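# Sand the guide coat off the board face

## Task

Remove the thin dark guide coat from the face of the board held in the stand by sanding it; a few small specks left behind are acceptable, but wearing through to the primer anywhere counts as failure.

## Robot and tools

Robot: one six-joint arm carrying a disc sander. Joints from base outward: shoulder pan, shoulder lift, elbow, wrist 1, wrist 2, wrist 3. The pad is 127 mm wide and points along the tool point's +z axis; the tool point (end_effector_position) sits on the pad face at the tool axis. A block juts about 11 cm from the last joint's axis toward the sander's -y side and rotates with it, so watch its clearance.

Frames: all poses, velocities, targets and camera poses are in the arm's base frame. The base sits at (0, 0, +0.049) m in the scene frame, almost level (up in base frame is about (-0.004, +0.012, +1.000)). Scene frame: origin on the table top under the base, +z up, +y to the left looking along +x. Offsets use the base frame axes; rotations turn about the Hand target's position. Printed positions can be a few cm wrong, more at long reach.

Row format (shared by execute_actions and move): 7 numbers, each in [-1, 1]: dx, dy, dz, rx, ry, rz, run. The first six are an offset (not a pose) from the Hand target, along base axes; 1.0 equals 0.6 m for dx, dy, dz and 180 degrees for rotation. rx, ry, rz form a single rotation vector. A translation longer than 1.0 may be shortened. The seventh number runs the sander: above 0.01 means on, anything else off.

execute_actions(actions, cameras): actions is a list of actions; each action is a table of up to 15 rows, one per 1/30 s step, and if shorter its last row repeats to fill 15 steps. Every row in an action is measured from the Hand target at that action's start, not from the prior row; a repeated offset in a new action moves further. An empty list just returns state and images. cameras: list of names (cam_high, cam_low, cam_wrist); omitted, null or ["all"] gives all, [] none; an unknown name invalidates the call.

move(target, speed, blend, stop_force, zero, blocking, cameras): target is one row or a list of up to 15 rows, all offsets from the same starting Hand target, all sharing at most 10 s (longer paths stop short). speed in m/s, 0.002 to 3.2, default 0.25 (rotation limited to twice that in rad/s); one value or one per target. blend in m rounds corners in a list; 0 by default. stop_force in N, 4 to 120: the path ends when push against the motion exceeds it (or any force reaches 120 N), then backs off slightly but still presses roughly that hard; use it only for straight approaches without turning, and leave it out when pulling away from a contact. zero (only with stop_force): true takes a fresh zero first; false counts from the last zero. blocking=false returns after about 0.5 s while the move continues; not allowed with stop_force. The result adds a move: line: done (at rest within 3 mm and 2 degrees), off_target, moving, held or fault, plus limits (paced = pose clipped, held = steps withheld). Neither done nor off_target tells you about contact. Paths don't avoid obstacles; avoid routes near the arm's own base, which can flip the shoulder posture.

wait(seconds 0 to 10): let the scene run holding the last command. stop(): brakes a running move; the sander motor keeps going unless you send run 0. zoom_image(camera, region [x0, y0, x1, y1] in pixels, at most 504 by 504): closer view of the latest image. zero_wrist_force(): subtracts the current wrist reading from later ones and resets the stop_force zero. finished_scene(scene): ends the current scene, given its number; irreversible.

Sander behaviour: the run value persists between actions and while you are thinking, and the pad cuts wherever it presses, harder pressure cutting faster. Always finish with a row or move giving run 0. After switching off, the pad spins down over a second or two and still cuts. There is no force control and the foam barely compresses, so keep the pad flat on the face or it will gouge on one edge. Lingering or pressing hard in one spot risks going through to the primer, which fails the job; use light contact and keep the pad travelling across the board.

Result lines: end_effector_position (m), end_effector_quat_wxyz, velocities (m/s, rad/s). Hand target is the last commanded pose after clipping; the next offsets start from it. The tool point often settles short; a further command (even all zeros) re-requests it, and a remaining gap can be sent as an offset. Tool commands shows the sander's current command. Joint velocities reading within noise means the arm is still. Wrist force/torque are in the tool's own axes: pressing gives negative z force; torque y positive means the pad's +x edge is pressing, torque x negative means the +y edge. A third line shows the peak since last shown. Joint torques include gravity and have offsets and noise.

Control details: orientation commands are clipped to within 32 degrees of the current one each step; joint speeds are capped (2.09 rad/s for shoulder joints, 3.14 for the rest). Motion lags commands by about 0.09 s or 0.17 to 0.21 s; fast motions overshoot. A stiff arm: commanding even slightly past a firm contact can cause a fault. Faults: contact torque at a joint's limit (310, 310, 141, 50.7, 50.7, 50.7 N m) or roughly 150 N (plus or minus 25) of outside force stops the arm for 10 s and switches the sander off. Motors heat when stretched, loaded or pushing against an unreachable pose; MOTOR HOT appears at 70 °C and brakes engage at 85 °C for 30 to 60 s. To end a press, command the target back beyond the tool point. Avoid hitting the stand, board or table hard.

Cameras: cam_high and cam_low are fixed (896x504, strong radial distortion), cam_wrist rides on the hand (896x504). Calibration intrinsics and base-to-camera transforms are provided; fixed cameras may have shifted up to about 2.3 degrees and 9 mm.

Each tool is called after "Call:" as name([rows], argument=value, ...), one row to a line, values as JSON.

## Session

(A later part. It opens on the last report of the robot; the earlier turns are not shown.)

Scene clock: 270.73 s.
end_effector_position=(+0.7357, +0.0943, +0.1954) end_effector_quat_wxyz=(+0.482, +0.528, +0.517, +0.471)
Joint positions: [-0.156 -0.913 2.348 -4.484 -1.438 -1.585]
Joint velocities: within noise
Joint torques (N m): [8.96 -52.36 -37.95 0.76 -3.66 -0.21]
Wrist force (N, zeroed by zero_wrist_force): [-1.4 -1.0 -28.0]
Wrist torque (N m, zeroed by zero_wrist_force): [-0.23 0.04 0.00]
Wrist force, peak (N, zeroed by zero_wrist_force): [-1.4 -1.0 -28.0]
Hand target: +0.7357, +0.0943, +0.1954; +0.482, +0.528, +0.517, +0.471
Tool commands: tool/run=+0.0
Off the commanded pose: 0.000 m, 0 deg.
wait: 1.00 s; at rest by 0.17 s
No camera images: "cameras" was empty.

Call:
move([
  [-0.03, 0, 0, 0, 0, 0, 0],
  [0.004, 0.0012, 0.316, 0, 0, 0, 1],
  [0.0278, 0.0012, 0.316, 0, 0, 0, 1],
  [0.017, -0.4738, 0.316, 0, 0, 0, 1],
  [-0.0095, -0.4738, 0.316, 0, 0, 0, 0],
], speed=[0.1, 0.12, 0.05, 0.05, 0.05])

Scene clock: 290.07 s.
end_effector_position=(+0.7302, -0.1899, +0.3850) end_effector_quat_wxyz=(+0.482, +0.528, +0.517, +0.471)
Joint positions: [-0.713 -1.303 2.307 -4.027 -0.884 -1.648]
Joint velocities: within noise
Joint torques (N m): [-9.96 -70.62 -17.1 -5.64 3 -3.53]
Wrist force (N, zeroed by zero_wrist_force): [-0.3 -0.6 -0.1]
Wrist torque (N m, zeroed by zero_wrist_force): [-0.08 -0.01 -0.08]
Wrist force, peak (N, zeroed by zero_wrist_force): [-1.6 -1.4 -28.1]
Hand target: +0.7300, -0.1900, +0.3850; +0.482, +0.528, +0.517, +0.471
Tool commands: tool/run=+1.0
Off the commanded pose: 0.000 m, 0 deg.
move: done (path cut at 10 s); path passed 4 of 5 targets; target 5's new numbers were not sent
camera_calibration:
cam_wrist: T_world_to_cam=[[0.0267548, 0.998253, -0.052678, 0.200383], [-0.277833, 0.0580463, 0.958874, -0.11436], [0.960257, -0.0110188, 0.278901, -0.704679], [0, 0, 0, 1]] pos_world=[0.639539, -0.201159, 0.316748]

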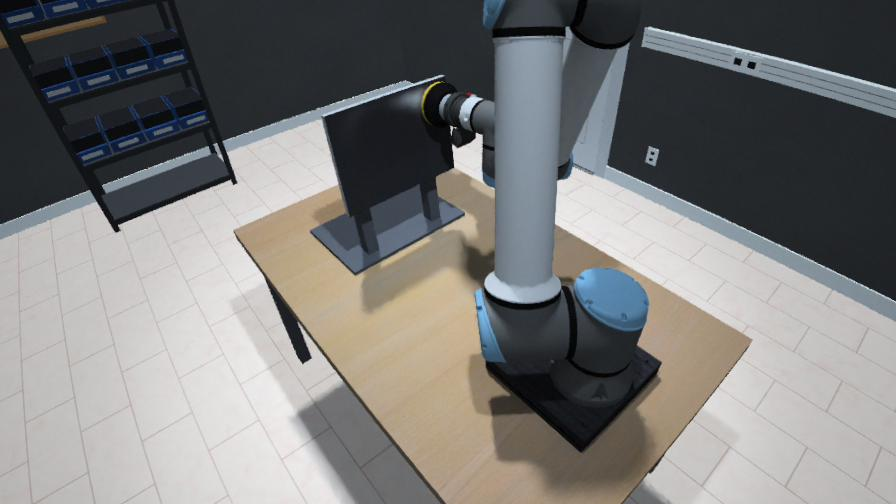

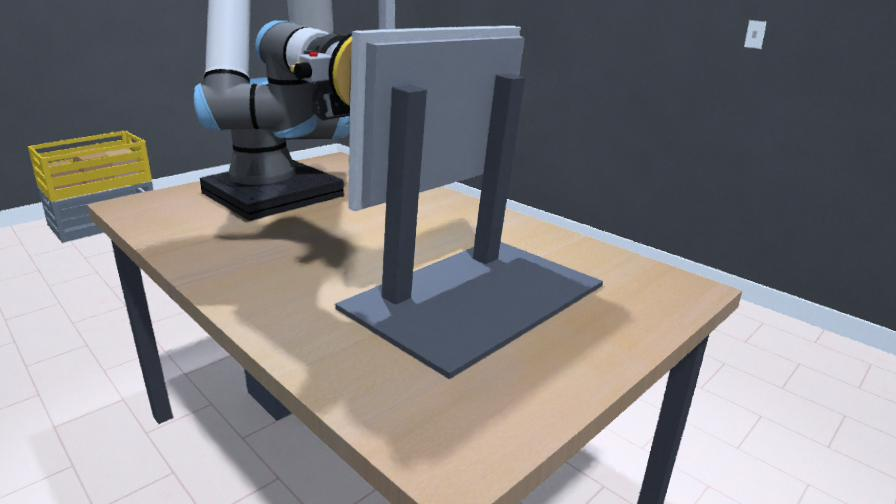

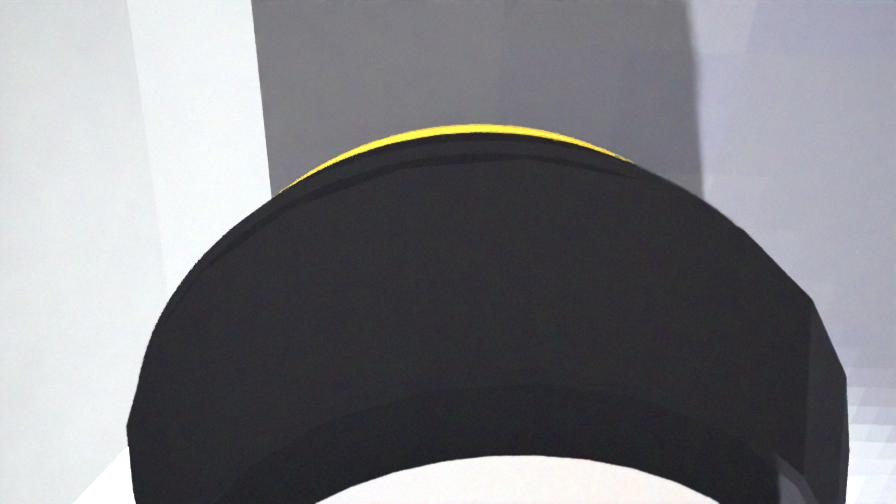

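Call:
move(target=[-0.15, 0, -0.05, 0, 0, 0, 0], speed=0.1)

Call:
zoom_image(camera="cam_high", region=[310, 60, 470, 230])

Scene clock: 294.87 s.
end_effector_position=(+0.6402, -0.1899, +0.3551) end_effector_quat_wxyz=(+0.482, +0.528, +0.517, +0.471)
Joint positions: [-0.858 -1.345 2.482 -4.141 -0.74 -1.673]
Joint velocities: within noise
Joint torques (N m): [-14.86 -59.2 -12.4 -6.01 4.44 -3.89]
Wrist force (N, zeroed by zero_wrist_force): [-0.2 -0.7 -0.3]
Wrist torque (N m, zeroed by zero_wrist_force): [-0.10 0.03 0.05]
Wrist force, peak (N, zeroed by zero_wrist_force): [0.0 -1.2 -1.5]
Hand target: +0.6400, -0.1900, +0.3550; +0.482, +0.528, +0.517, +0.471
Off the commanded pose: 0.000 m, 0 deg.
move: done
camera_calibration:
cam_wrist: T_world_to_cam=[[0.0267548, 0.998253, -0.052678, 0.201215], [-0.277833, 0.0580463, 0.958874, -0.110694], [0.960257, -0.0110188, 0.278901, -0.609917], [0, 0, 0, 1]] pos_world=[0.549539, -0.201159, 0.286848]

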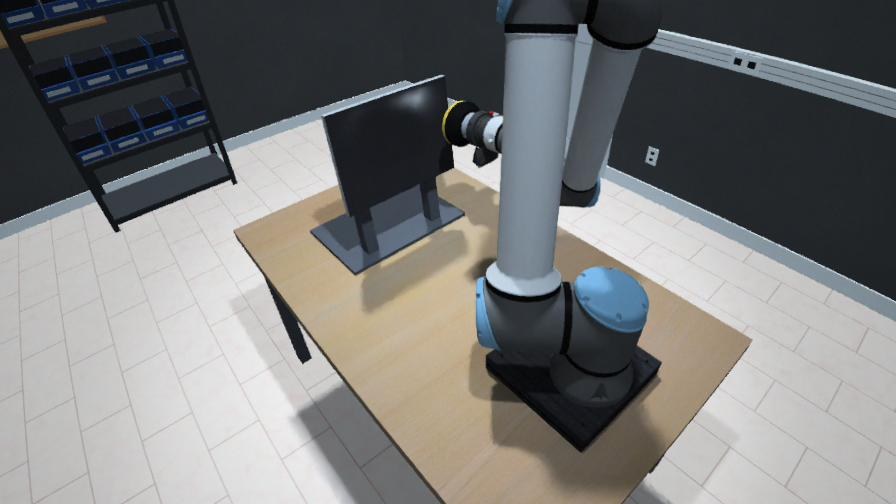

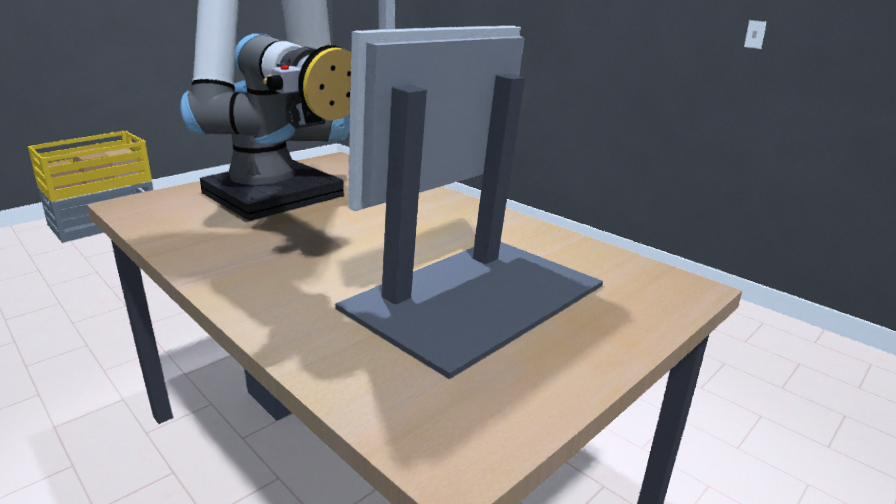

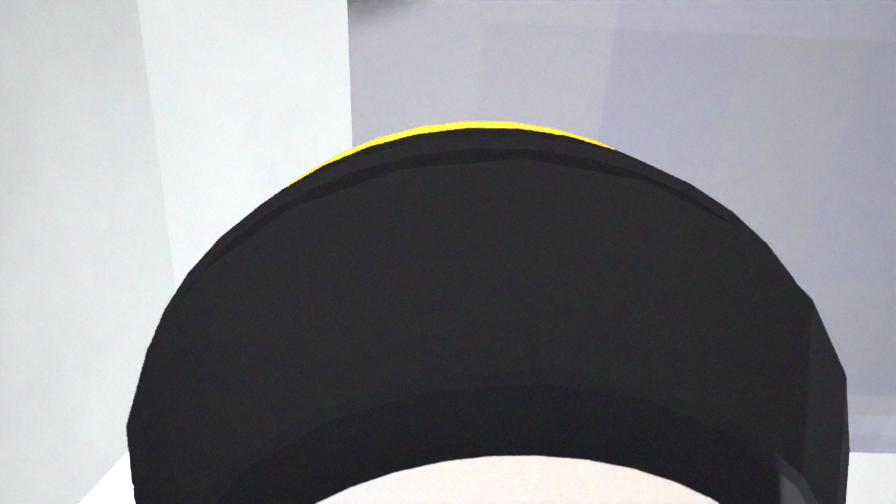

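Scaled by 2.965 from the camera's 896x504 image, which has a finer 1280x720 frame.

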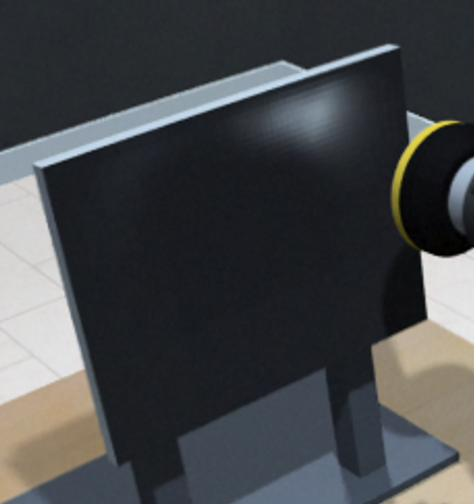

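Call:
move([
  [0.1503, 0, 0.05, 0, 0, 0, 1],
  [0.1765, 0, 0.05, 0, 0, 0, 1],
], speed=[0.1, 0.03], cameras=[])

Call:
move(target=[0.01083, 0.475, 0, 0, 0, 0, 1], speed=0.03, cameras=[])

Call:
move(target=[-0.03, 0, 0, 0, 0, 0, 0], speed=0.05, cameras=[])

Call:
move(target=[-0.45, -0.15, 0, 0, 0, 0, 0], speed=0.1)

Call:
zoom_image(camera="cam_high", region=[310, 60, 470, 230])

Scene clock: 308.03 s.
end_effector_position=(+0.7456, -0.1900, +0.3850) end_effector_quat_wxyz=(+0.482, +0.528, +0.517, +0.471)
Joint positions: [-0.693 -1.284 2.279 -4.019 -0.904 -1.645]
Joint velocities: within noise
Joint torques (N m): [13.42 -40.15 -52.01 -1.31 -2.47 3.37]
Wrist force (N, zeroed by zero_wrist_force): [-0.5 -0.4 -9.1]
Wrist torque (N m, zeroed by zero_wrist_force): [-0.20 0.09 -0.05]
Wrist force, peak (N, zeroed by zero_wrist_force): [-0.5 -0.4 -9.1]
Hand target: +0.7459, -0.1900, +0.3850; +0.482, +0.528, +0.517, +0.471
Off the commanded pose: 0.000 m, 0 deg.
move: done
No camera images: "cameras" was empty.

Scene clock: 318.00 s.
end_effector_position=(+0.7524, +0.0949, +0.3850) end_effector_quat_wxyz=(+0.482, +0.528, +0.517, +0.471)
Joint positions: [-0.15 -1.301 2.306 -4.054 -1.444 -1.584]
Joint velocities: within noise
Joint torques (N m): [12.51 -35.77 -55.26 -0.57 -3.57 2.83]
Wrist force (N, zeroed by zero_wrist_force): [-0.2 -0.3 -21.4]
Wrist torque (N m, zeroed by zero_wrist_force): [-0.16 0.07 -0.09]
Wrist force, peak (N, zeroed by zero_wrist_force): [-0.8 -0.6 -27.8]
Hand target: +0.7524, +0.0950, +0.3850; +0.482, +0.528, +0.517, +0.471
Off the commanded pose: 0.000 m, 0 deg.
move: done
No camera images: "cameras" was empty.

Scene clock: 318.93 s.
end_effector_position=(+0.7346, +0.0950, +0.3850) end_effector_quat_wxyz=(+0.482, +0.528, +0.517, +0.471)
Joint positions: [-0.155 -1.323 2.339 -4.065 -1.439 -1.584]
Joint velocities: within noise
Joint torques (N m): [-10.08 -65.63 -19.19 -7.82 3.83 -3.17]
Wrist force (N, zeroed by zero_wrist_force): [0.2 -0.8 0.0]
Wrist torque (N m, zeroed by zero_wrist_force): [-0.10 0.02 0.02]
Wrist force, peak (N, zeroed by zero_wrist_force): [0.0 0.0 -21.4]
Hand target: +0.7344, +0.0950, +0.3850; +0.482, +0.528, +0.517, +0.471
Off the commanded pose: 0.000 m, 0 deg.
move: done
No camera images: "cameras" was empty.

Scene clock: 322.50 s.
end_effector_position=(+0.4810, +0.0119, +0.3836) end_effector_quat_wxyz=(+0.486, +0.529, +0.513, +0.470)
Joint positions: [-0.767 -1.844 2.856 -4.037 -0.841 -1.65]
Joint velocities: within noise
Joint torques (N m): [18.45 7.23 -47.09 -7.2 -3.62 3.07]
Wrist force (N, zeroed by zero_wrist_force): [0.1 0.1 0.0]
Wrist torque (N m, zeroed by zero_wrist_force): [-0.04 -0.06 0.02]
Wrist force, peak (N, zeroed by zero_wrist_force): [1.0 -3.3 -5.6]
Hand target: +0.4811, +0.0120, +0.3836; +0.486, +0.529, +0.513, +0.470 (not the last commanded pose)
Off the commanded pose: 0.018 m, 1 deg.
move: held (a check stopped the path); limits=held
pose unreachable: on one or more control steps of this call, first in action 0 (counted from 0), an arm could not follow its commanded pose, so it was not sent that pose on those steps. It may still have moved: this result reports where it is.
cause: moving toward the commanded pose would bring two parts of the arm too close to each other (joints 2 (shoulder lift) and 3 (elbow) lie between them).
camera_calibration:
cam_wrist: T_world_to_cam=[[0.0375899, 0.997888, -0.0529703, 0.000382025], [-0.282684, 0.0614613, 0.957242, -0.191072], [0.958476, -0.0210088, 0.284397, -0.463926], [0, 0, 0, 1]] pos_world=[0.390634, 0.00161581, 0.314862]

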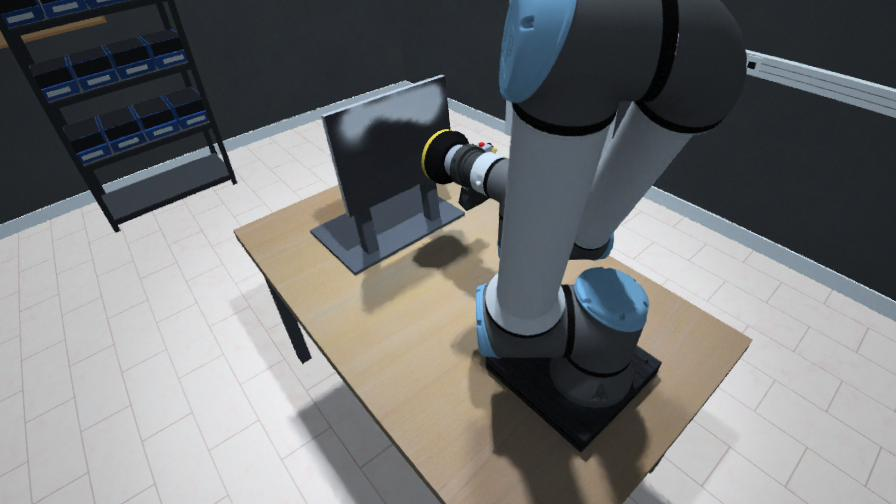

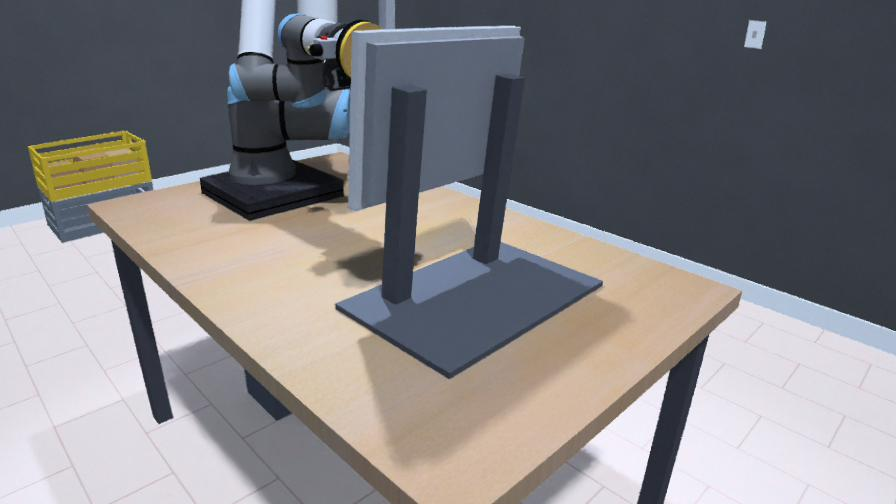

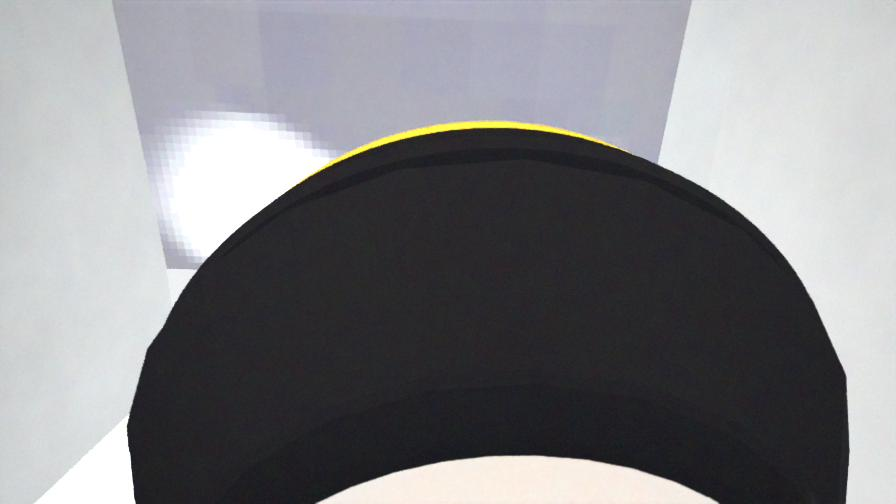

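Scaled by 2.965 from the camera's 896x504 image, which has a finer 1280x720 frame.

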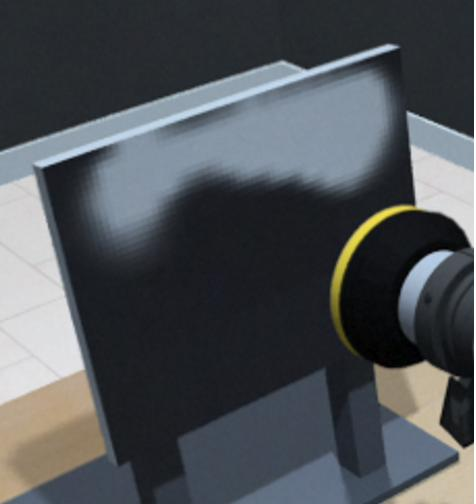

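Call:
move(target=[0.4065, -0.096, -0.154, 0.0002, 0.0011, 0.0032, 0], speed=0.1, cameras=[])

Call:
zero_wrist_force()

Call:
move(target=[0.0268, 0, 0, 0, 0, 0, 0], speed=0.02, cameras=[])

Call:
wait(seconds=1, cameras=[])

Call:
move(target=[0.0004, 0, 0, 0, 0, 0, 0], speed=0.02, cameras=[])

Call:
wait(seconds=1, cameras=[])

Scene clock: 343.97 s.
end_effector_position=(+0.7248, -0.0456, +0.2912) end_effector_quat_wxyz=(+0.483, +0.528, +0.516, +0.471)
Joint positions: [-0.459 -1.143 2.4 -4.3 -1.137 -1.614]
Joint velocities: within noise
Joint torques (N m): [15.04 -44.88 -33.82 -1.91 -3.93 3.16]
Wrist force (N, zeroed by zero_wrist_force): [0.1 -0.1 0.0]
Wrist torque (N m, zeroed by zero_wrist_force): [-0.04 -0.01 0.02]
Wrist force, peak (N, zeroed by zero_wrist_force): [0.8 -0.2 -1.4]
Hand target: +0.7250, -0.0456, +0.2912; +0.483, +0.528, +0.516, +0.471
Off the commanded pose: 0.000 m, 0 deg.
move: done
No camera images: "cameras" was empty.

Wrist force sensor zeroed.

Scene clock: 345.13 s.
end_effector_position=(+0.7408, -0.0456, +0.2912) end_effector_quat_wxyz=(+0.483, +0.528, +0.516, +0.471)
Joint positions: [-0.443 -1.13 2.369 -4.282 -1.152 -1.612]
Joint velocities: within noise
Joint torques (N m): [14.39 -46.32 -46.03 0.93 -3.76 3.24]
Wrist force (N, zeroed by zero_wrist_force): [-1.1 -0.9 -19.4]
Wrist torque (N m, zeroed by zero_wrist_force): [0.02 0.08 0.00]
Wrist force, peak (N, zeroed by zero_wrist_force): [-1.1 -0.9 -19.4]
Hand target: +0.7411, -0.0456, +0.2912; +0.483, +0.528, +0.516, +0.471
Off the commanded pose: 0.000 m, 0 deg.
move: done
No camera images: "cameras" was empty.

Scene clock: 346.13 s.
end_effector_position=(+0.7411, -0.0456, +0.2912) end_effector_quat_wxyz=(+0.483, +0.528, +0.516, +0.471)
Joint positions: [-0.443 -1.13 2.368 -4.282 -1.152 -1.612]
Joint velocities: within noise
Joint torques (N m): [17.31 -42.75 -49.64 1.29 -3.35 3.31]
Wrist force (N, zeroed by zero_wrist_force): [-2.1 -1.7 -34.9]
Wrist torque (N m, zeroed by zero_wrist_force): [0.21 0.11 -0.01]
Wrist force, peak (N, zeroed by zero_wrist_force): [-1.8 -1.9 -35.1]
Hand target: +0.7411, -0.0456, +0.2912; +0.483, +0.528, +0.516, +0.471
Tool commands: tool/run=+0.0
Off the commanded pose: 0.000 m, 0 deg.
wait: 1.00 s; at rest by 0.17 s
No camera images: "cameras" was empty.

Scene clock: 346.83 s.
end_effector_position=(+0.7413, -0.0456, +0.2912) end_effector_quat_wxyz=(+0.483, +0.528, +0.516, +0.471)
Joint positions: [-0.443 -1.129 2.368 -4.282 -1.153 -1.612]
Joint velocities: within noise
Joint torques (N m): [16.67 -40.81 -54.27 2.25 -3.01 2.89]
Wrist force (N, zeroed by zero_wrist_force): [-2.6 -2.6 -44.4]
Wrist torque (N m, zeroed by zero_wrist_force): [0.18 0.17 -0.02]
Wrist force, peak (N, zeroed by zero_wrist_force): [-2.6 -2.6 -44.4]
Hand target: +0.7413, -0.0456, +0.2912; +0.483, +0.528, +0.516, +0.471
Off the commanded pose: 0.000 m, 0 deg.
move: done
No camera images: "cameras" was empty.

Scene clock: 347.83 s.
end_effector_position=(+0.7413, -0.0456, +0.2912) end_effector_quat_wxyz=(+0.483, +0.528, +0.516, +0.471)
Joint positions: [-0.443 -1.129 2.368 -4.282 -1.153 -1.612]
Joint velocities: within noise
Joint torques (N m): [19.06 -38.67 -53.94 2.24 -3.43 3.15]
Wrist force (N, zeroed by zero_wrist_force): [-2.3 -2.8 -45.7]
Wrist torque (N m, zeroed by zero_wrist_force): [0.21 0.12 -0.01]
Wrist force, peak (N, zeroed by zero_wrist_force): [-2.6 -2.6 -46.3]
Hand target: +0.7413, -0.0456, +0.2912; +0.483, +0.528, +0.516, +0.471
Tool commands: tool/run=+0.0
Off the commanded pose: 0.000 m, 0 deg.
wait: 1.00 s; at rest by 0.17 s
No camera images: "cameras" was empty.

Call:
move([
  [-0.02, 0, 0, 0, 0, 0, 0],
  [-0.0105, 0.2343, 0.0647, 0, 0.0004, 0.00025, 0],
], speed=0.08, cameras=[])

Call:
zero_wrist_force()

Call:
move([
  [0.0208, 0, 0, 0, 0, 0, 1],
  [0.00997, -0.475, 0, 0, 0, 0, 1],
], speed=0.04, cameras=[])

Call:
move([
  [-0.0073, 0, -0.0833, 0, 0, 0, 1],
  [0.0035, 0.475, -0.0833, 0, 0, 0, 1],
], speed=0.04, cameras=[])

Call:
move([
  [-0.0075, 0, -0.0833, 0, 0, 0, 1],
  [-0.0183, -0.475, -0.0833, 0, 0, 0, 1],
], speed=0.04, cameras=[])

Call:
move([
  [-0.0067, 0, -0.075, 0, 0, 0, 1],
  [0.0042, 0.475, -0.075, 0, 0, 0, 1],
], speed=0.04, cameras=[])

Call:
move(target=[-0.03, 0, 0, 0, 0, 0, 0], speed=0.05, cameras=[])

Call:
move(target=[-0.22, -0.45, 0.1, 0, 0, 0, 0], speed=0.1)

Call:
zoom_image(camera="cam_high", region=[310, 60, 470, 230])

Scene clock: 364.17 s.
end_effector_position=(+0.7350, +0.0947, +0.3299) end_effector_quat_wxyz=(+0.482, +0.528, +0.517, +0.471)
Joint positions: [-0.156 -1.211 2.356 -4.195 -1.438 -1.584]
Joint velocities: within noise
Joint torques (N m): [13.15 -71.53 -42.86 -2.3 -3.76 3.44]
Wrist force (N, zeroed by zero_wrist_force): [-0.2 -0.5 -0.2]
Wrist torque (N m, zeroed by zero_wrist_force): [-0.02 0.05 0.01]
Wrist force, peak (N, zeroed by zero_wrist_force): [-2.3 -3.2 -46.4]
Hand target: +0.7350, +0.0949, +0.3300; +0.482, +0.528, +0.517, +0.471
Off the commanded pose: 0.000 m, 0 deg.
move: done
No camera images: "cameras" was empty.

Wrist force sensor zeroed.

Scene clock: 372.10 s.
end_effector_position=(+0.7410, -0.1898, +0.3300) end_effector_quat_wxyz=(+0.482, +0.528, +0.517, +0.471)
Joint positions: [-0.699 -1.185 2.305 -4.145 -0.898 -1.645]
Joint velocities: within noise
Joint torques (N m): [-11.43 -43.51 -47.94 -0.04 3.07 -3.32]
Wrist force (N, zeroed by zero_wrist_force): [0.1 -0.3 -23.1]
Wrist torque (N m, zeroed by zero_wrist_force): [-0.14 0.00 -0.09]
Wrist force, peak (N, zeroed by zero_wrist_force): [0.6 -0.2 -25.2]
Hand target: +0.7410, -0.1901, +0.3300; +0.482, +0.528, +0.517, +0.471
Off the commanded pose: 0.000 m, 0 deg.
move: done
No camera images: "cameras" was empty.

Scene clock: 381.00 s.
end_effector_position=(+0.7431, +0.0947, +0.2800) end_effector_quat_wxyz=(+0.482, +0.528, +0.517, +0.471)
Joint positions: [-0.153 -1.097 2.346 -4.299 -1.441 -1.584]
Joint velocities: within noise
Joint torques (N m): [11.49 -44.99 -46.73 -0.73 -2.94 3.24]
Wrist force (N, zeroed by zero_wrist_force): [0.1 -0.2 -24.5]
Wrist torque (N m, zeroed by zero_wrist_force): [-0.05 0.00 -0.09]
Wrist force, peak (N, zeroed by zero_wrist_force): [-0.2 0.5 -29.9]
Hand target: +0.7431, +0.0949, +0.2800; +0.482, +0.528, +0.517, +0.471
Off the commanded pose: 0.000 m, 0 deg.
move: done
No camera images: "cameras" was empty.

Scene clock: 389.87 s.
end_effector_position=(+0.7321, -0.1898, +0.2300) end_effector_quat_wxyz=(+0.482, +0.528, +0.517, +0.471)
Joint positions: [-0.71 -0.982 2.322 -4.364 -0.886 -1.646]
Joint velocities: within noise
Joint torques (N m): [-6.92 -48.1 -38.51 -0.27 3.73 -3.54]
Wrist force (N, zeroed by zero_wrist_force): [-0.1 -0.1 -22.8]
Wrist torque (N m, zeroed by zero_wrist_force): [-0.05 0.01 -0.12]
Wrist force, peak (N, zeroed by zero_wrist_force): [0.5 0.6 -31.9]
Hand target: +0.7321, -0.1901, +0.2300; +0.482, +0.528, +0.517, +0.471
Off the commanded pose: 0.000 m, 0 deg.
move: done
No camera images: "cameras" was empty.

Scene clock: 398.63 s.
end_effector_position=(+0.7347, +0.0947, +0.1850) end_effector_quat_wxyz=(+0.482, +0.528, +0.517, +0.471)
Joint positions: [-0.156 -0.889 2.345 -4.506 -1.438 -1.584]
Joint velocities: within noise
Joint torques (N m): [16.52 -52.51 -32.77 -0.82 -3.27 3.46]
Wrist force (N, zeroed by zero_wrist_force): [0.0 0.2 -19.6]
Wrist torque (N m, zeroed by zero_wrist_force): [-0.20 0.02 -0.08]
Wrist force, peak (N, zeroed by zero_wrist_force): [-0.3 0.5 -24.5]
Hand target: +0.7347, +0.0949, +0.1850; +0.482, +0.528, +0.517, +0.471
Off the commanded pose: 0.000 m, 0 deg.
move: done
No camera images: "cameras" was empty.

Scene clock: 399.57 s.
end_effector_position=(+0.7169, +0.0949, +0.1850) end_effector_quat_wxyz=(+0.482, +0.528, +0.517, +0.471)
Joint positions: [-0.162 -0.893 2.379 -4.535 -1.432 -1.585]
Joint velocities: within noise
Joint torques (N m): [-13.6 -82.6 4.59 -7.35 3.83 -3]
Wrist force (N, zeroed by zero_wrist_force): [0.6 0.5 -0.1]
Wrist torque (N m, zeroed by zero_wrist_force): [0.07 -0.11 -0.01]
Wrist force, peak (N, zeroed by zero_wrist_force): [0.2 -0.1 -20.0]
Hand target: +0.7167, +0.0949, +0.1850; +0.482, +0.528, +0.517, +0.471
Off the commanded pose: 0.000 m, 0 deg.
move: done
No camera images: "cameras" was empty.

Scene clock: 403.33 s.
end_effector_position=(+0.5847, -0.1750, +0.2450) end_effector_quat_wxyz=(+0.482, +0.528, +0.517, +0.471)
Joint positions: [-0.954 -1.078 2.608 -4.52 -0.645 -1.693]
Joint velocities: within noise
Joint torques (N m): [-13.75 -65.98 8.9 -0.81 3.87 -3.25]
Wrist force (N, zeroed by zero_wrist_force): [0.4 0.4 -0.8]
Wrist torque (N m, zeroed by zero_wrist_force): [0.03 -0.13 0.00]
Wrist force, peak (N, zeroed by zero_wrist_force): [1.6 -0.2 0.5]
Hand target: +0.5847, -0.1751, +0.2450; +0.482, +0.528, +0.517, +0.471
Off the commanded pose: 0.000 m, 0 deg.
move: done
camera_calibration:
cam_wrist: T_world_to_cam=[[0.0265627, 0.998267, -0.0525144, 0.182094], [-0.278848, 0.0578471, 0.958591, -0.0208938], [0.959968, -0.0108192, 0.279901, -0.525753], [0, 0, 0, 1]] pos_world=[0.494043, -0.186258, 0.17675]

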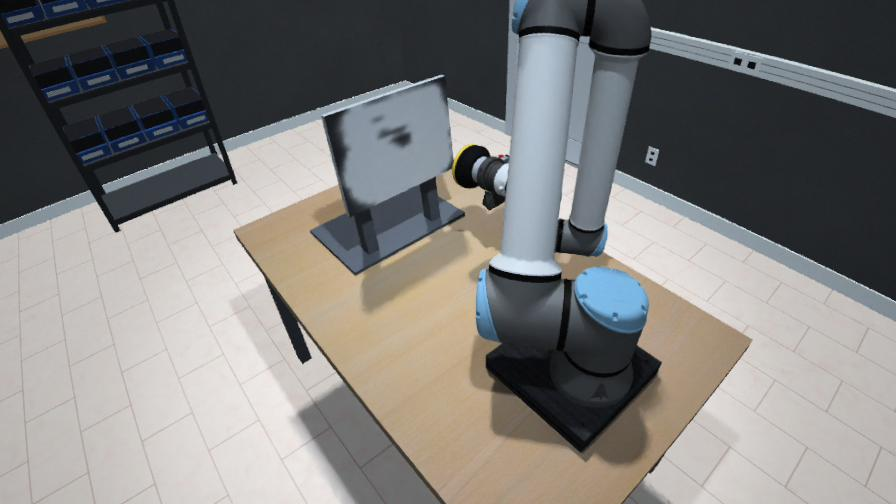

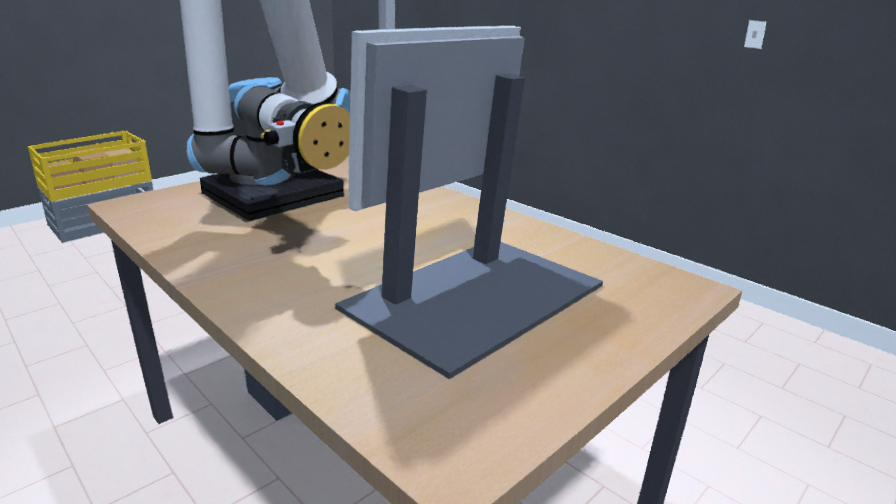

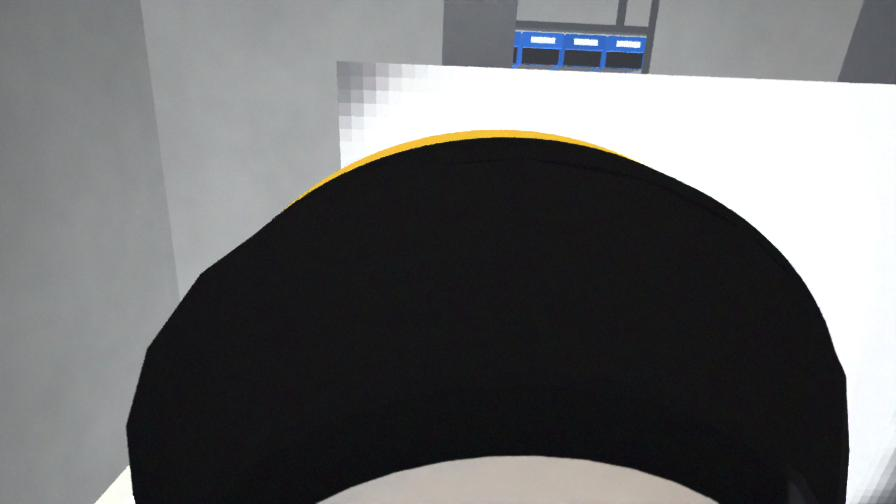

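Scaled by 2.965 from the camera's 896x504 image, which has a finer 1280x720 frame.

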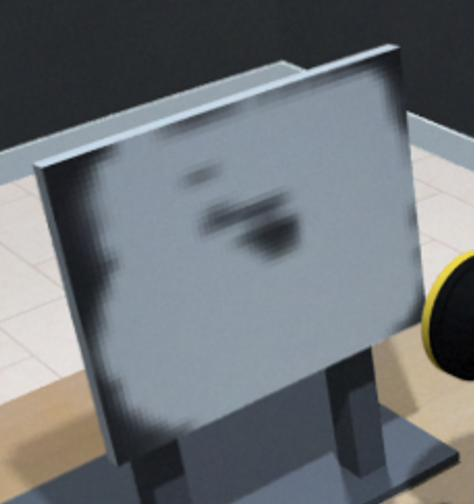

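Call:
move(target=[0.2422, 0.2585, 0.1333, 0, 0, 0, 0], speed=0.08, cameras=[])

Call:
zero_wrist_force()

Call:
move([
  [0.0242, 0, 0, 0, 0, 0, 1],
  [0.0203, -0.1667, 0, 0, 0, 0, 1],
  [-0.01, -0.1667, 0, 0, 0, 0, 1],
], speed=0.05, cameras=[])

Call:
move(target=[0.0266, 0.4333, 0.175, 0, 0, 0, 0], speed=0.08, cameras=[])

Call:
zero_wrist_force()

Scene clock: 420.73 s.
end_effector_position=(+0.7298, -0.0201, +0.3249) end_effector_quat_wxyz=(+0.482, +0.528, +0.517, +0.471) end_effector_velocity=(+0.001, +0.003, +0.001) end_effector_angular_velocity=(+0.000, +0.000, +0.002)
Joint positions: [-0.402 -1.216 2.388 -4.216 -1.192 -1.608]
Joint velocities: [0.006 0 -0.002 0.003 -0.004 0]
Joint torques (N m): [17 -72.44 -40.47 -1.76 -3.91 2.94]
Wrist force (N, zeroed by zero_wrist_force): [0.1 0.6 0.0]
Wrist torque (N m, zeroed by zero_wrist_force): [0.06 -0.07 0.01]
Wrist force, peak (N, zeroed by zero_wrist_force): [0.9 0.8 0.6]
Hand target: +0.7300, -0.0200, +0.3250; +0.482, +0.528, +0.517, +0.471
Off the commanded pose: 0.000 m, 0 deg.
move: done
No camera images: "cameras" was empty.

Wrist force sensor zeroed.

Scene clock: 423.93 s.
end_effector_position=(+0.7242, -0.1200, +0.3250) end_effector_quat_wxyz=(+0.482, +0.528, +0.517, +0.471)
Joint positions: [-0.603 -1.21 2.375 -4.198 -0.993 -1.631]
Joint velocities: within noise
Joint torques (N m): [-11.22 -69.87 -9.88 -6.16 2.83 -3.13]
Wrist force (N, zeroed by zero_wrist_force): [-0.4 0.2 0.6]
Wrist torque (N m, zeroed by zero_wrist_force): [0.03 0.04 -0.08]
Wrist force, peak (N, zeroed by zero_wrist_force): [0.3 -0.3 -23.5]
Hand target: +0.7240, -0.1200, +0.3250; +0.482, +0.528, +0.517, +0.471
Off the commanded pose: 0.000 m, 0 deg.
move: done
No camera images: "cameras" was empty.

Scene clock: 428.03 s.
end_effector_position=(+0.7399, +0.1398, +0.4299) end_effector_quat_wxyz=(+0.482, +0.528, +0.517, +0.471)
Joint positions: [-0.059 -1.382 2.286 -3.954 -1.534 -1.575]
Joint velocities: within noise
Joint torques (N m): [16.45 -66.47 -51.45 -1.81 -3.95 3.26]
Wrist force (N, zeroed by zero_wrist_force): [-0.3 -0.6 -0.2]
Wrist torque (N m, zeroed by zero_wrist_force): [-0.06 0.08 -0.07]
Wrist force, peak (N, zeroed by zero_wrist_force): [-1.6 -1.0 0.4]
Hand target: +0.7399, +0.1400, +0.4300; +0.482, +0.528, +0.517, +0.471
Off the commanded pose: 0.000 m, 0 deg.
move: done
No camera images: "cameras" was empty.

Wrist force sensor zeroed.

Call:
move([
  [0.0291, 0, 0, 0, 0, 0, 1],
  [-0.01, 0, -0.4417, 0, 0, 0, 1],
], speed=0.04, cameras=[])

Call:
move(target=[0.0402, 0, 0.4533, 0, 0, 0, 1], speed=0.04, cameras=[])

Call:
move(target=[-0.014, -0.6167, 0, 0, 0, 0, 1], speed=0.05, cameras=[])

Call:
move(target=[-0.041, -0.0033, -0.4617, 0, 0, 0, 1], speed=0.05, cameras=[])

Call:
move(target=[-0.03, 0, 0, 0, 0, 0, 0], speed=0.05, cameras=[])

Call:
move(target=[-0.2, -0.1, 0.05, 0, 0, 0, 0], speed=0.1)

Call:
zoom_image(camera="cam_high", region=[310, 60, 470, 230])

Scene clock: 443.73 s.
end_effector_position=(+0.7340, +0.1400, +0.1652) end_effector_quat_wxyz=(+0.482, +0.528, +0.517, +0.471)
Joint positions: [-0.06 -0.842 2.317 -4.526 -1.533 -1.575]
Joint velocities: within noise
Joint torques (N m): [-12.79 -58.21 -29.29 -4.79 2.67 -2.99]
Wrist force (N, zeroed by zero_wrist_force): [0.9 0.2 -12.1]
Wrist torque (N m, zeroed by zero_wrist_force): [-0.20 -0.34 -0.04]
Wrist force, peak (N, zeroed by zero_wrist_force): [0.4 0.3 -16.3]
Hand target: +0.7339, +0.1400, +0.1650; +0.482, +0.528, +0.517, +0.471
Off the commanded pose: 0.000 m, 0 deg.
move: done
No camera images: "cameras" was empty.

Scene clock: 451.07 s.
end_effector_position=(+0.7580, +0.1400, +0.4368) end_effector_quat_wxyz=(+0.482, +0.528, +0.517, +0.471)
Joint positions: [-0.057 -1.369 2.249 -3.931 -1.536 -1.575]
Joint velocities: within noise
Joint torques (N m): [12.57 -68.16 -56.18 -2.15 -2.81 3.04]
Wrist force (N, zeroed by zero_wrist_force): [-0.1 -0.1 -10.2]
Wrist torque (N m, zeroed by zero_wrist_force): [0.21 -0.17 -0.02]
Wrist force, peak (N, zeroed by zero_wrist_force): [0.6 -0.1 -16.8]
Hand target: +0.7581, +0.1400, +0.4370; +0.482, +0.528, +0.517, +0.471
Off the commanded pose: 0.000 m, 0 deg.
move: done
No camera images: "cameras" was empty.

Scene clock: 458.93 s.
end_effector_position=(+0.7497, -0.2297, +0.4370) end_effector_quat_wxyz=(+0.482, +0.528, +0.517, +0.471)
Joint positions: [-0.747 -1.347 2.219 -3.892 -0.85 -1.652]
Joint velocities: within noise
Joint torques (N m): [-12.6 -42.68 -56.24 -1.7 3.94 -3.19]
Wrist force (N, zeroed by zero_wrist_force): [-0.4 -0.4 -10.2]
Wrist torque (N m, zeroed by zero_wrist_force): [0.12 0.28 -0.01]
Wrist force, peak (N, zeroed by zero_wrist_force): [0.6 0.3 -16.6]
Hand target: +0.7497, -0.2300, +0.4370; +0.482, +0.528, +0.517, +0.471
Off the commanded pose: 0.000 m, 0 deg.
move: done
No camera images: "cameras" was empty.

Scene clock: 465.03 s.
end_effector_position=(+0.7251, -0.2320, +0.1601) end_effector_quat_wxyz=(+0.482, +0.528, +0.517, +0.471)
Joint positions: [-0.783 -0.828 2.282 -4.471 -0.814 -1.658]
Joint velocities: within noise
Joint torques (N m): [-9.43 -61.75 -27.97 -4.54 2.56 2.98]
Wrist force (N, zeroed by zero_wrist_force): [0.4 -0.1 -11.1]
Wrist torque (N m, zeroed by zero_wrist_force): [-0.29 0.11 -0.02]
Wrist force, peak (N, zeroed by zero_wrist_force): [0.4 0.2 -17.5]
Hand target: +0.7251, -0.2320, +0.1600; +0.482, +0.528, +0.517, +0.471
Off the commanded pose: 0.000 m, 0 deg.
move: done
No camera images: "cameras" was empty.

Scene clock: 465.97 s.
end_effector_position=(+0.7073, -0.2320, +0.1600) end_effector_quat_wxyz=(+0.482, +0.528, +0.517, +0.471)
Joint positions: [-0.809 -0.831 2.314 -4.496 -0.788 -1.663]
Joint velocities: within noise
Joint torques (N m): [-10.35 -86.33 6.68 -6.87 4.61 -3.5]
Wrist force (N, zeroed by zero_wrist_force): [0.7 0.1 0.0]
Wrist torque (N m, zeroed by zero_wrist_force): [0.04 -0.17 0.01]
Wrist force, peak (N, zeroed by zero_wrist_force): [0.7 -0.1 -10.9]
Hand target: +0.7071, -0.2320, +0.1600; +0.482, +0.528, +0.517, +0.471
Off the commanded pose: 0.000 m, 0 deg.
move: done
No camera images: "cameras" was empty.

Scene clock: 468.00 s.
end_effector_position=(+0.5872, -0.2919, +0.1899) end_effector_quat_wxyz=(+0.482, +0.528, +0.517, +0.471)
Joint positions: [-1.111 -0.916 2.47 -4.502 -0.49 -1.743]
Joint velocities: within noise
Joint torques (N m): [-12.4 -76.41 11.02 -0.41 4.41 -3.3]
Wrist force (N, zeroed by zero_wrist_force): [0.3 -0.1 0.2]
Wrist torque (N m, zeroed by zero_wrist_force): [0.04 -0.06 0.09]
Wrist force, peak (N, zeroed by zero_wrist_force): [-0.3 0.0 -1.5]
Hand target: +0.5871, -0.2920, +0.1900; +0.482, +0.528, +0.517, +0.471
Off the commanded pose: 0.000 m, 0 deg.
move: done
camera_calibration:
cam_wrist: T_world_to_cam=[[0.0265627, 0.998267, -0.0525144, 0.295831], [-0.278848, 0.0578471, 0.958591, 0.039384], [0.959968, -0.0108192, 0.279901, -0.513995], [0, 0, 0, 1]] pos_world=[0.496543, -0.303158, 0.12165]

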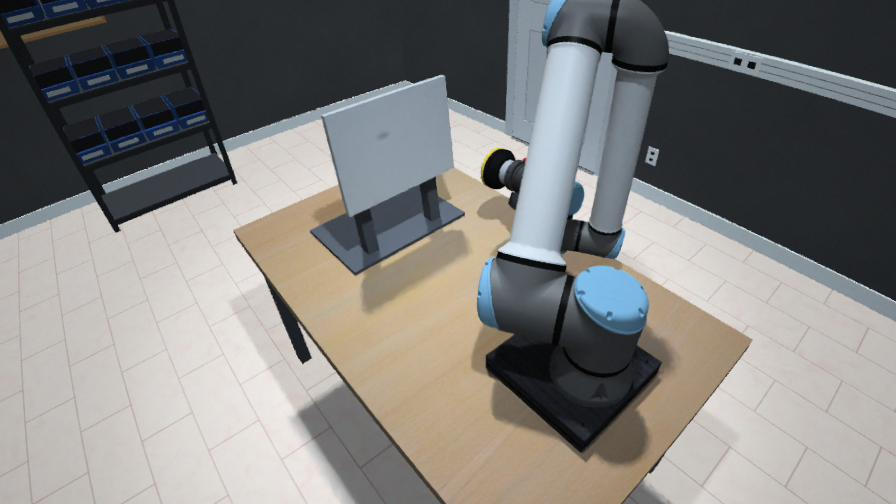

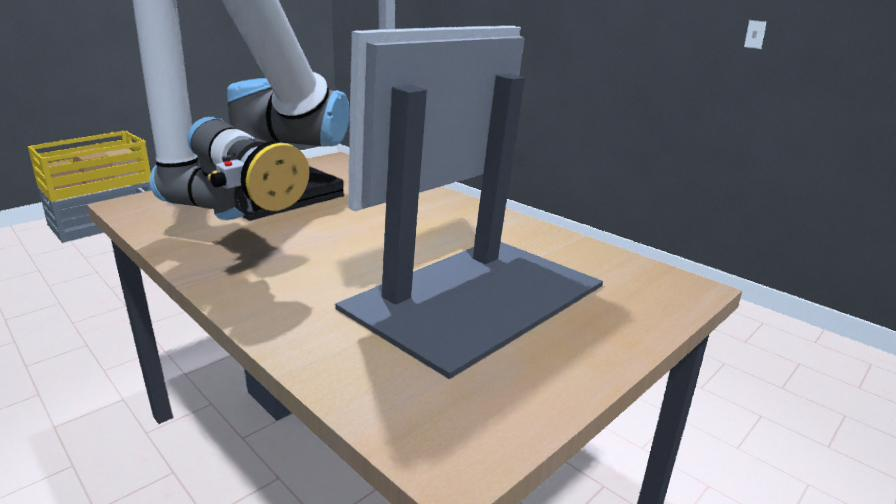

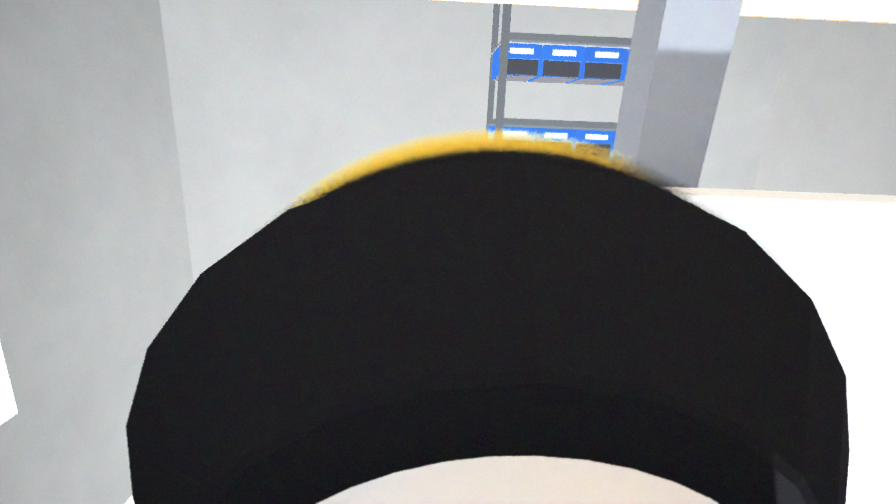

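Scaled by 2.965 from the camera's 896x504 image, which has a finer 1280x720 frame.

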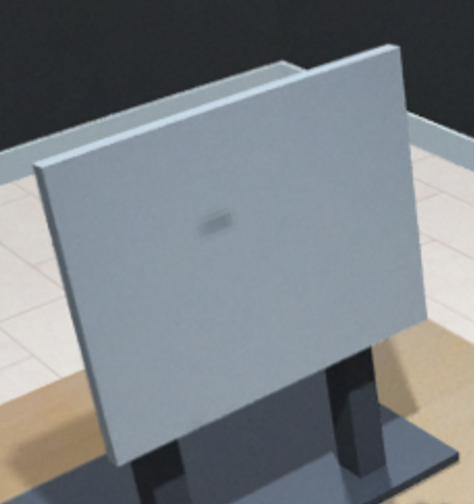

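Call:
move(target=[0.2382, 0.4867, 0.2417, 0, 0, 0, 0], speed=0.1, cameras=[])

Call:
move([
  [0.0263, 0, 0, 0, 0, 0, 1],
  [0.024, -0.1, 0, 0, 0, 0, 1],
  [-0.01, -0.1, 0, 0, 0, 0, 1],
], speed=0.05, cameras=[])

Call:
move(target=[-0.22, -0.35, -0.2, 0, 0, 0, 0], speed=0.1, cameras=["cam_high"])

Call:
zoom_image(camera="cam_high", region=[310, 60, 470, 230])

Scene clock: 479.17 s.
end_effector_position=(+0.7299, -0.0002, +0.3349) end_effector_quat_wxyz=(+0.482, +0.528, +0.517, +0.471)
Joint positions: [-0.361 -1.238 2.386 -4.194 -1.234 -1.604]
Joint velocities: within noise
Joint torques (N m): [11.71 -71.98 -41.42 -2.38 -4.33 2.92]
Wrist force (N, zeroed by zero_wrist_force): [0.2 0.7 0.3]
Wrist torque (N m, zeroed by zero_wrist_force): [0.05 -0.04 0.08]
Wrist force, peak (N, zeroed by zero_wrist_force): [1.8 1.0 0.3]
Hand target: +0.7300, +0.0000, +0.3350; +0.482, +0.528, +0.517, +0.471
Off the commanded pose: 0.000 m, 0 deg.
move: done
No camera images: "cameras" was empty.

Scene clock: 481.63 s.
end_effector_position=(+0.7242, -0.0600, +0.3350) end_effector_quat_wxyz=(+0.482, +0.528, +0.517, +0.471)
Joint positions: [-0.489 -1.241 2.392 -4.191 -1.106 -1.618]
Joint velocities: within noise
Joint torques (N m): [-11.23 -68.95 -13.65 -5.79 2.61 -3.75]
Wrist force (N, zeroed by zero_wrist_force): [-0.1 0.6 0.5]
Wrist torque (N m, zeroed by zero_wrist_force): [0.02 0.01 0.01]
Wrist force, peak (N, zeroed by zero_wrist_force): [0.6 0.3 -20.4]
Hand target: +0.7240, -0.0600, +0.3350; +0.482, +0.528, +0.517, +0.471
Off the commanded pose: 0.000 m, 0 deg.
move: done
No camera images: "cameras" was empty.

Scene clock: 485.00 s.
end_effector_position=(+0.5921, -0.2698, +0.2151) end_effector_quat_wxyz=(+0.482, +0.528, +0.517, +0.471)
Joint positions: [-1.074 -0.983 2.495 -4.472 -0.526 -1.73]
Joint velocities: within noise
Joint torques (N m): [-13.22 -43.95 -21.64 -6.53 4.39 -3.2]
Wrist force (N, zeroed by zero_wrist_force): [0.2 0.5 0.0]
Wrist torque (N m, zeroed by zero_wrist_force): [0.09 -0.05 0.08]
Wrist force, peak (N, zeroed by zero_wrist_force): [1.0 1.4 1.6]
Hand target: +0.5920, -0.2700, +0.2150; +0.482, +0.528, +0.517, +0.471
Off the commanded pose: 0.000 m, 0 deg.
move: done
Images, in order (width x height): cam_high 896x504.

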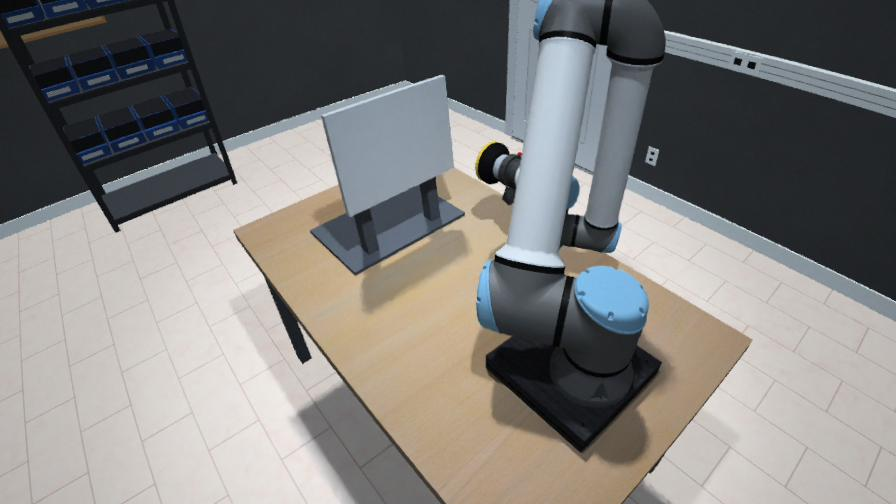

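Scaled by 2.965 from the camera's 896x504 image, which has a finer 1280x720 frame.

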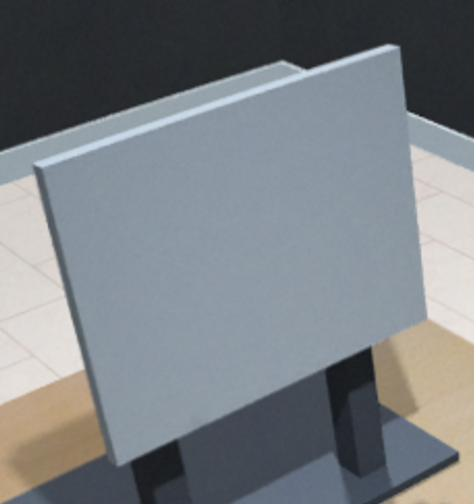

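Clean.

Call:
finished_scene(scene=1)

The scene is finished: the task was done.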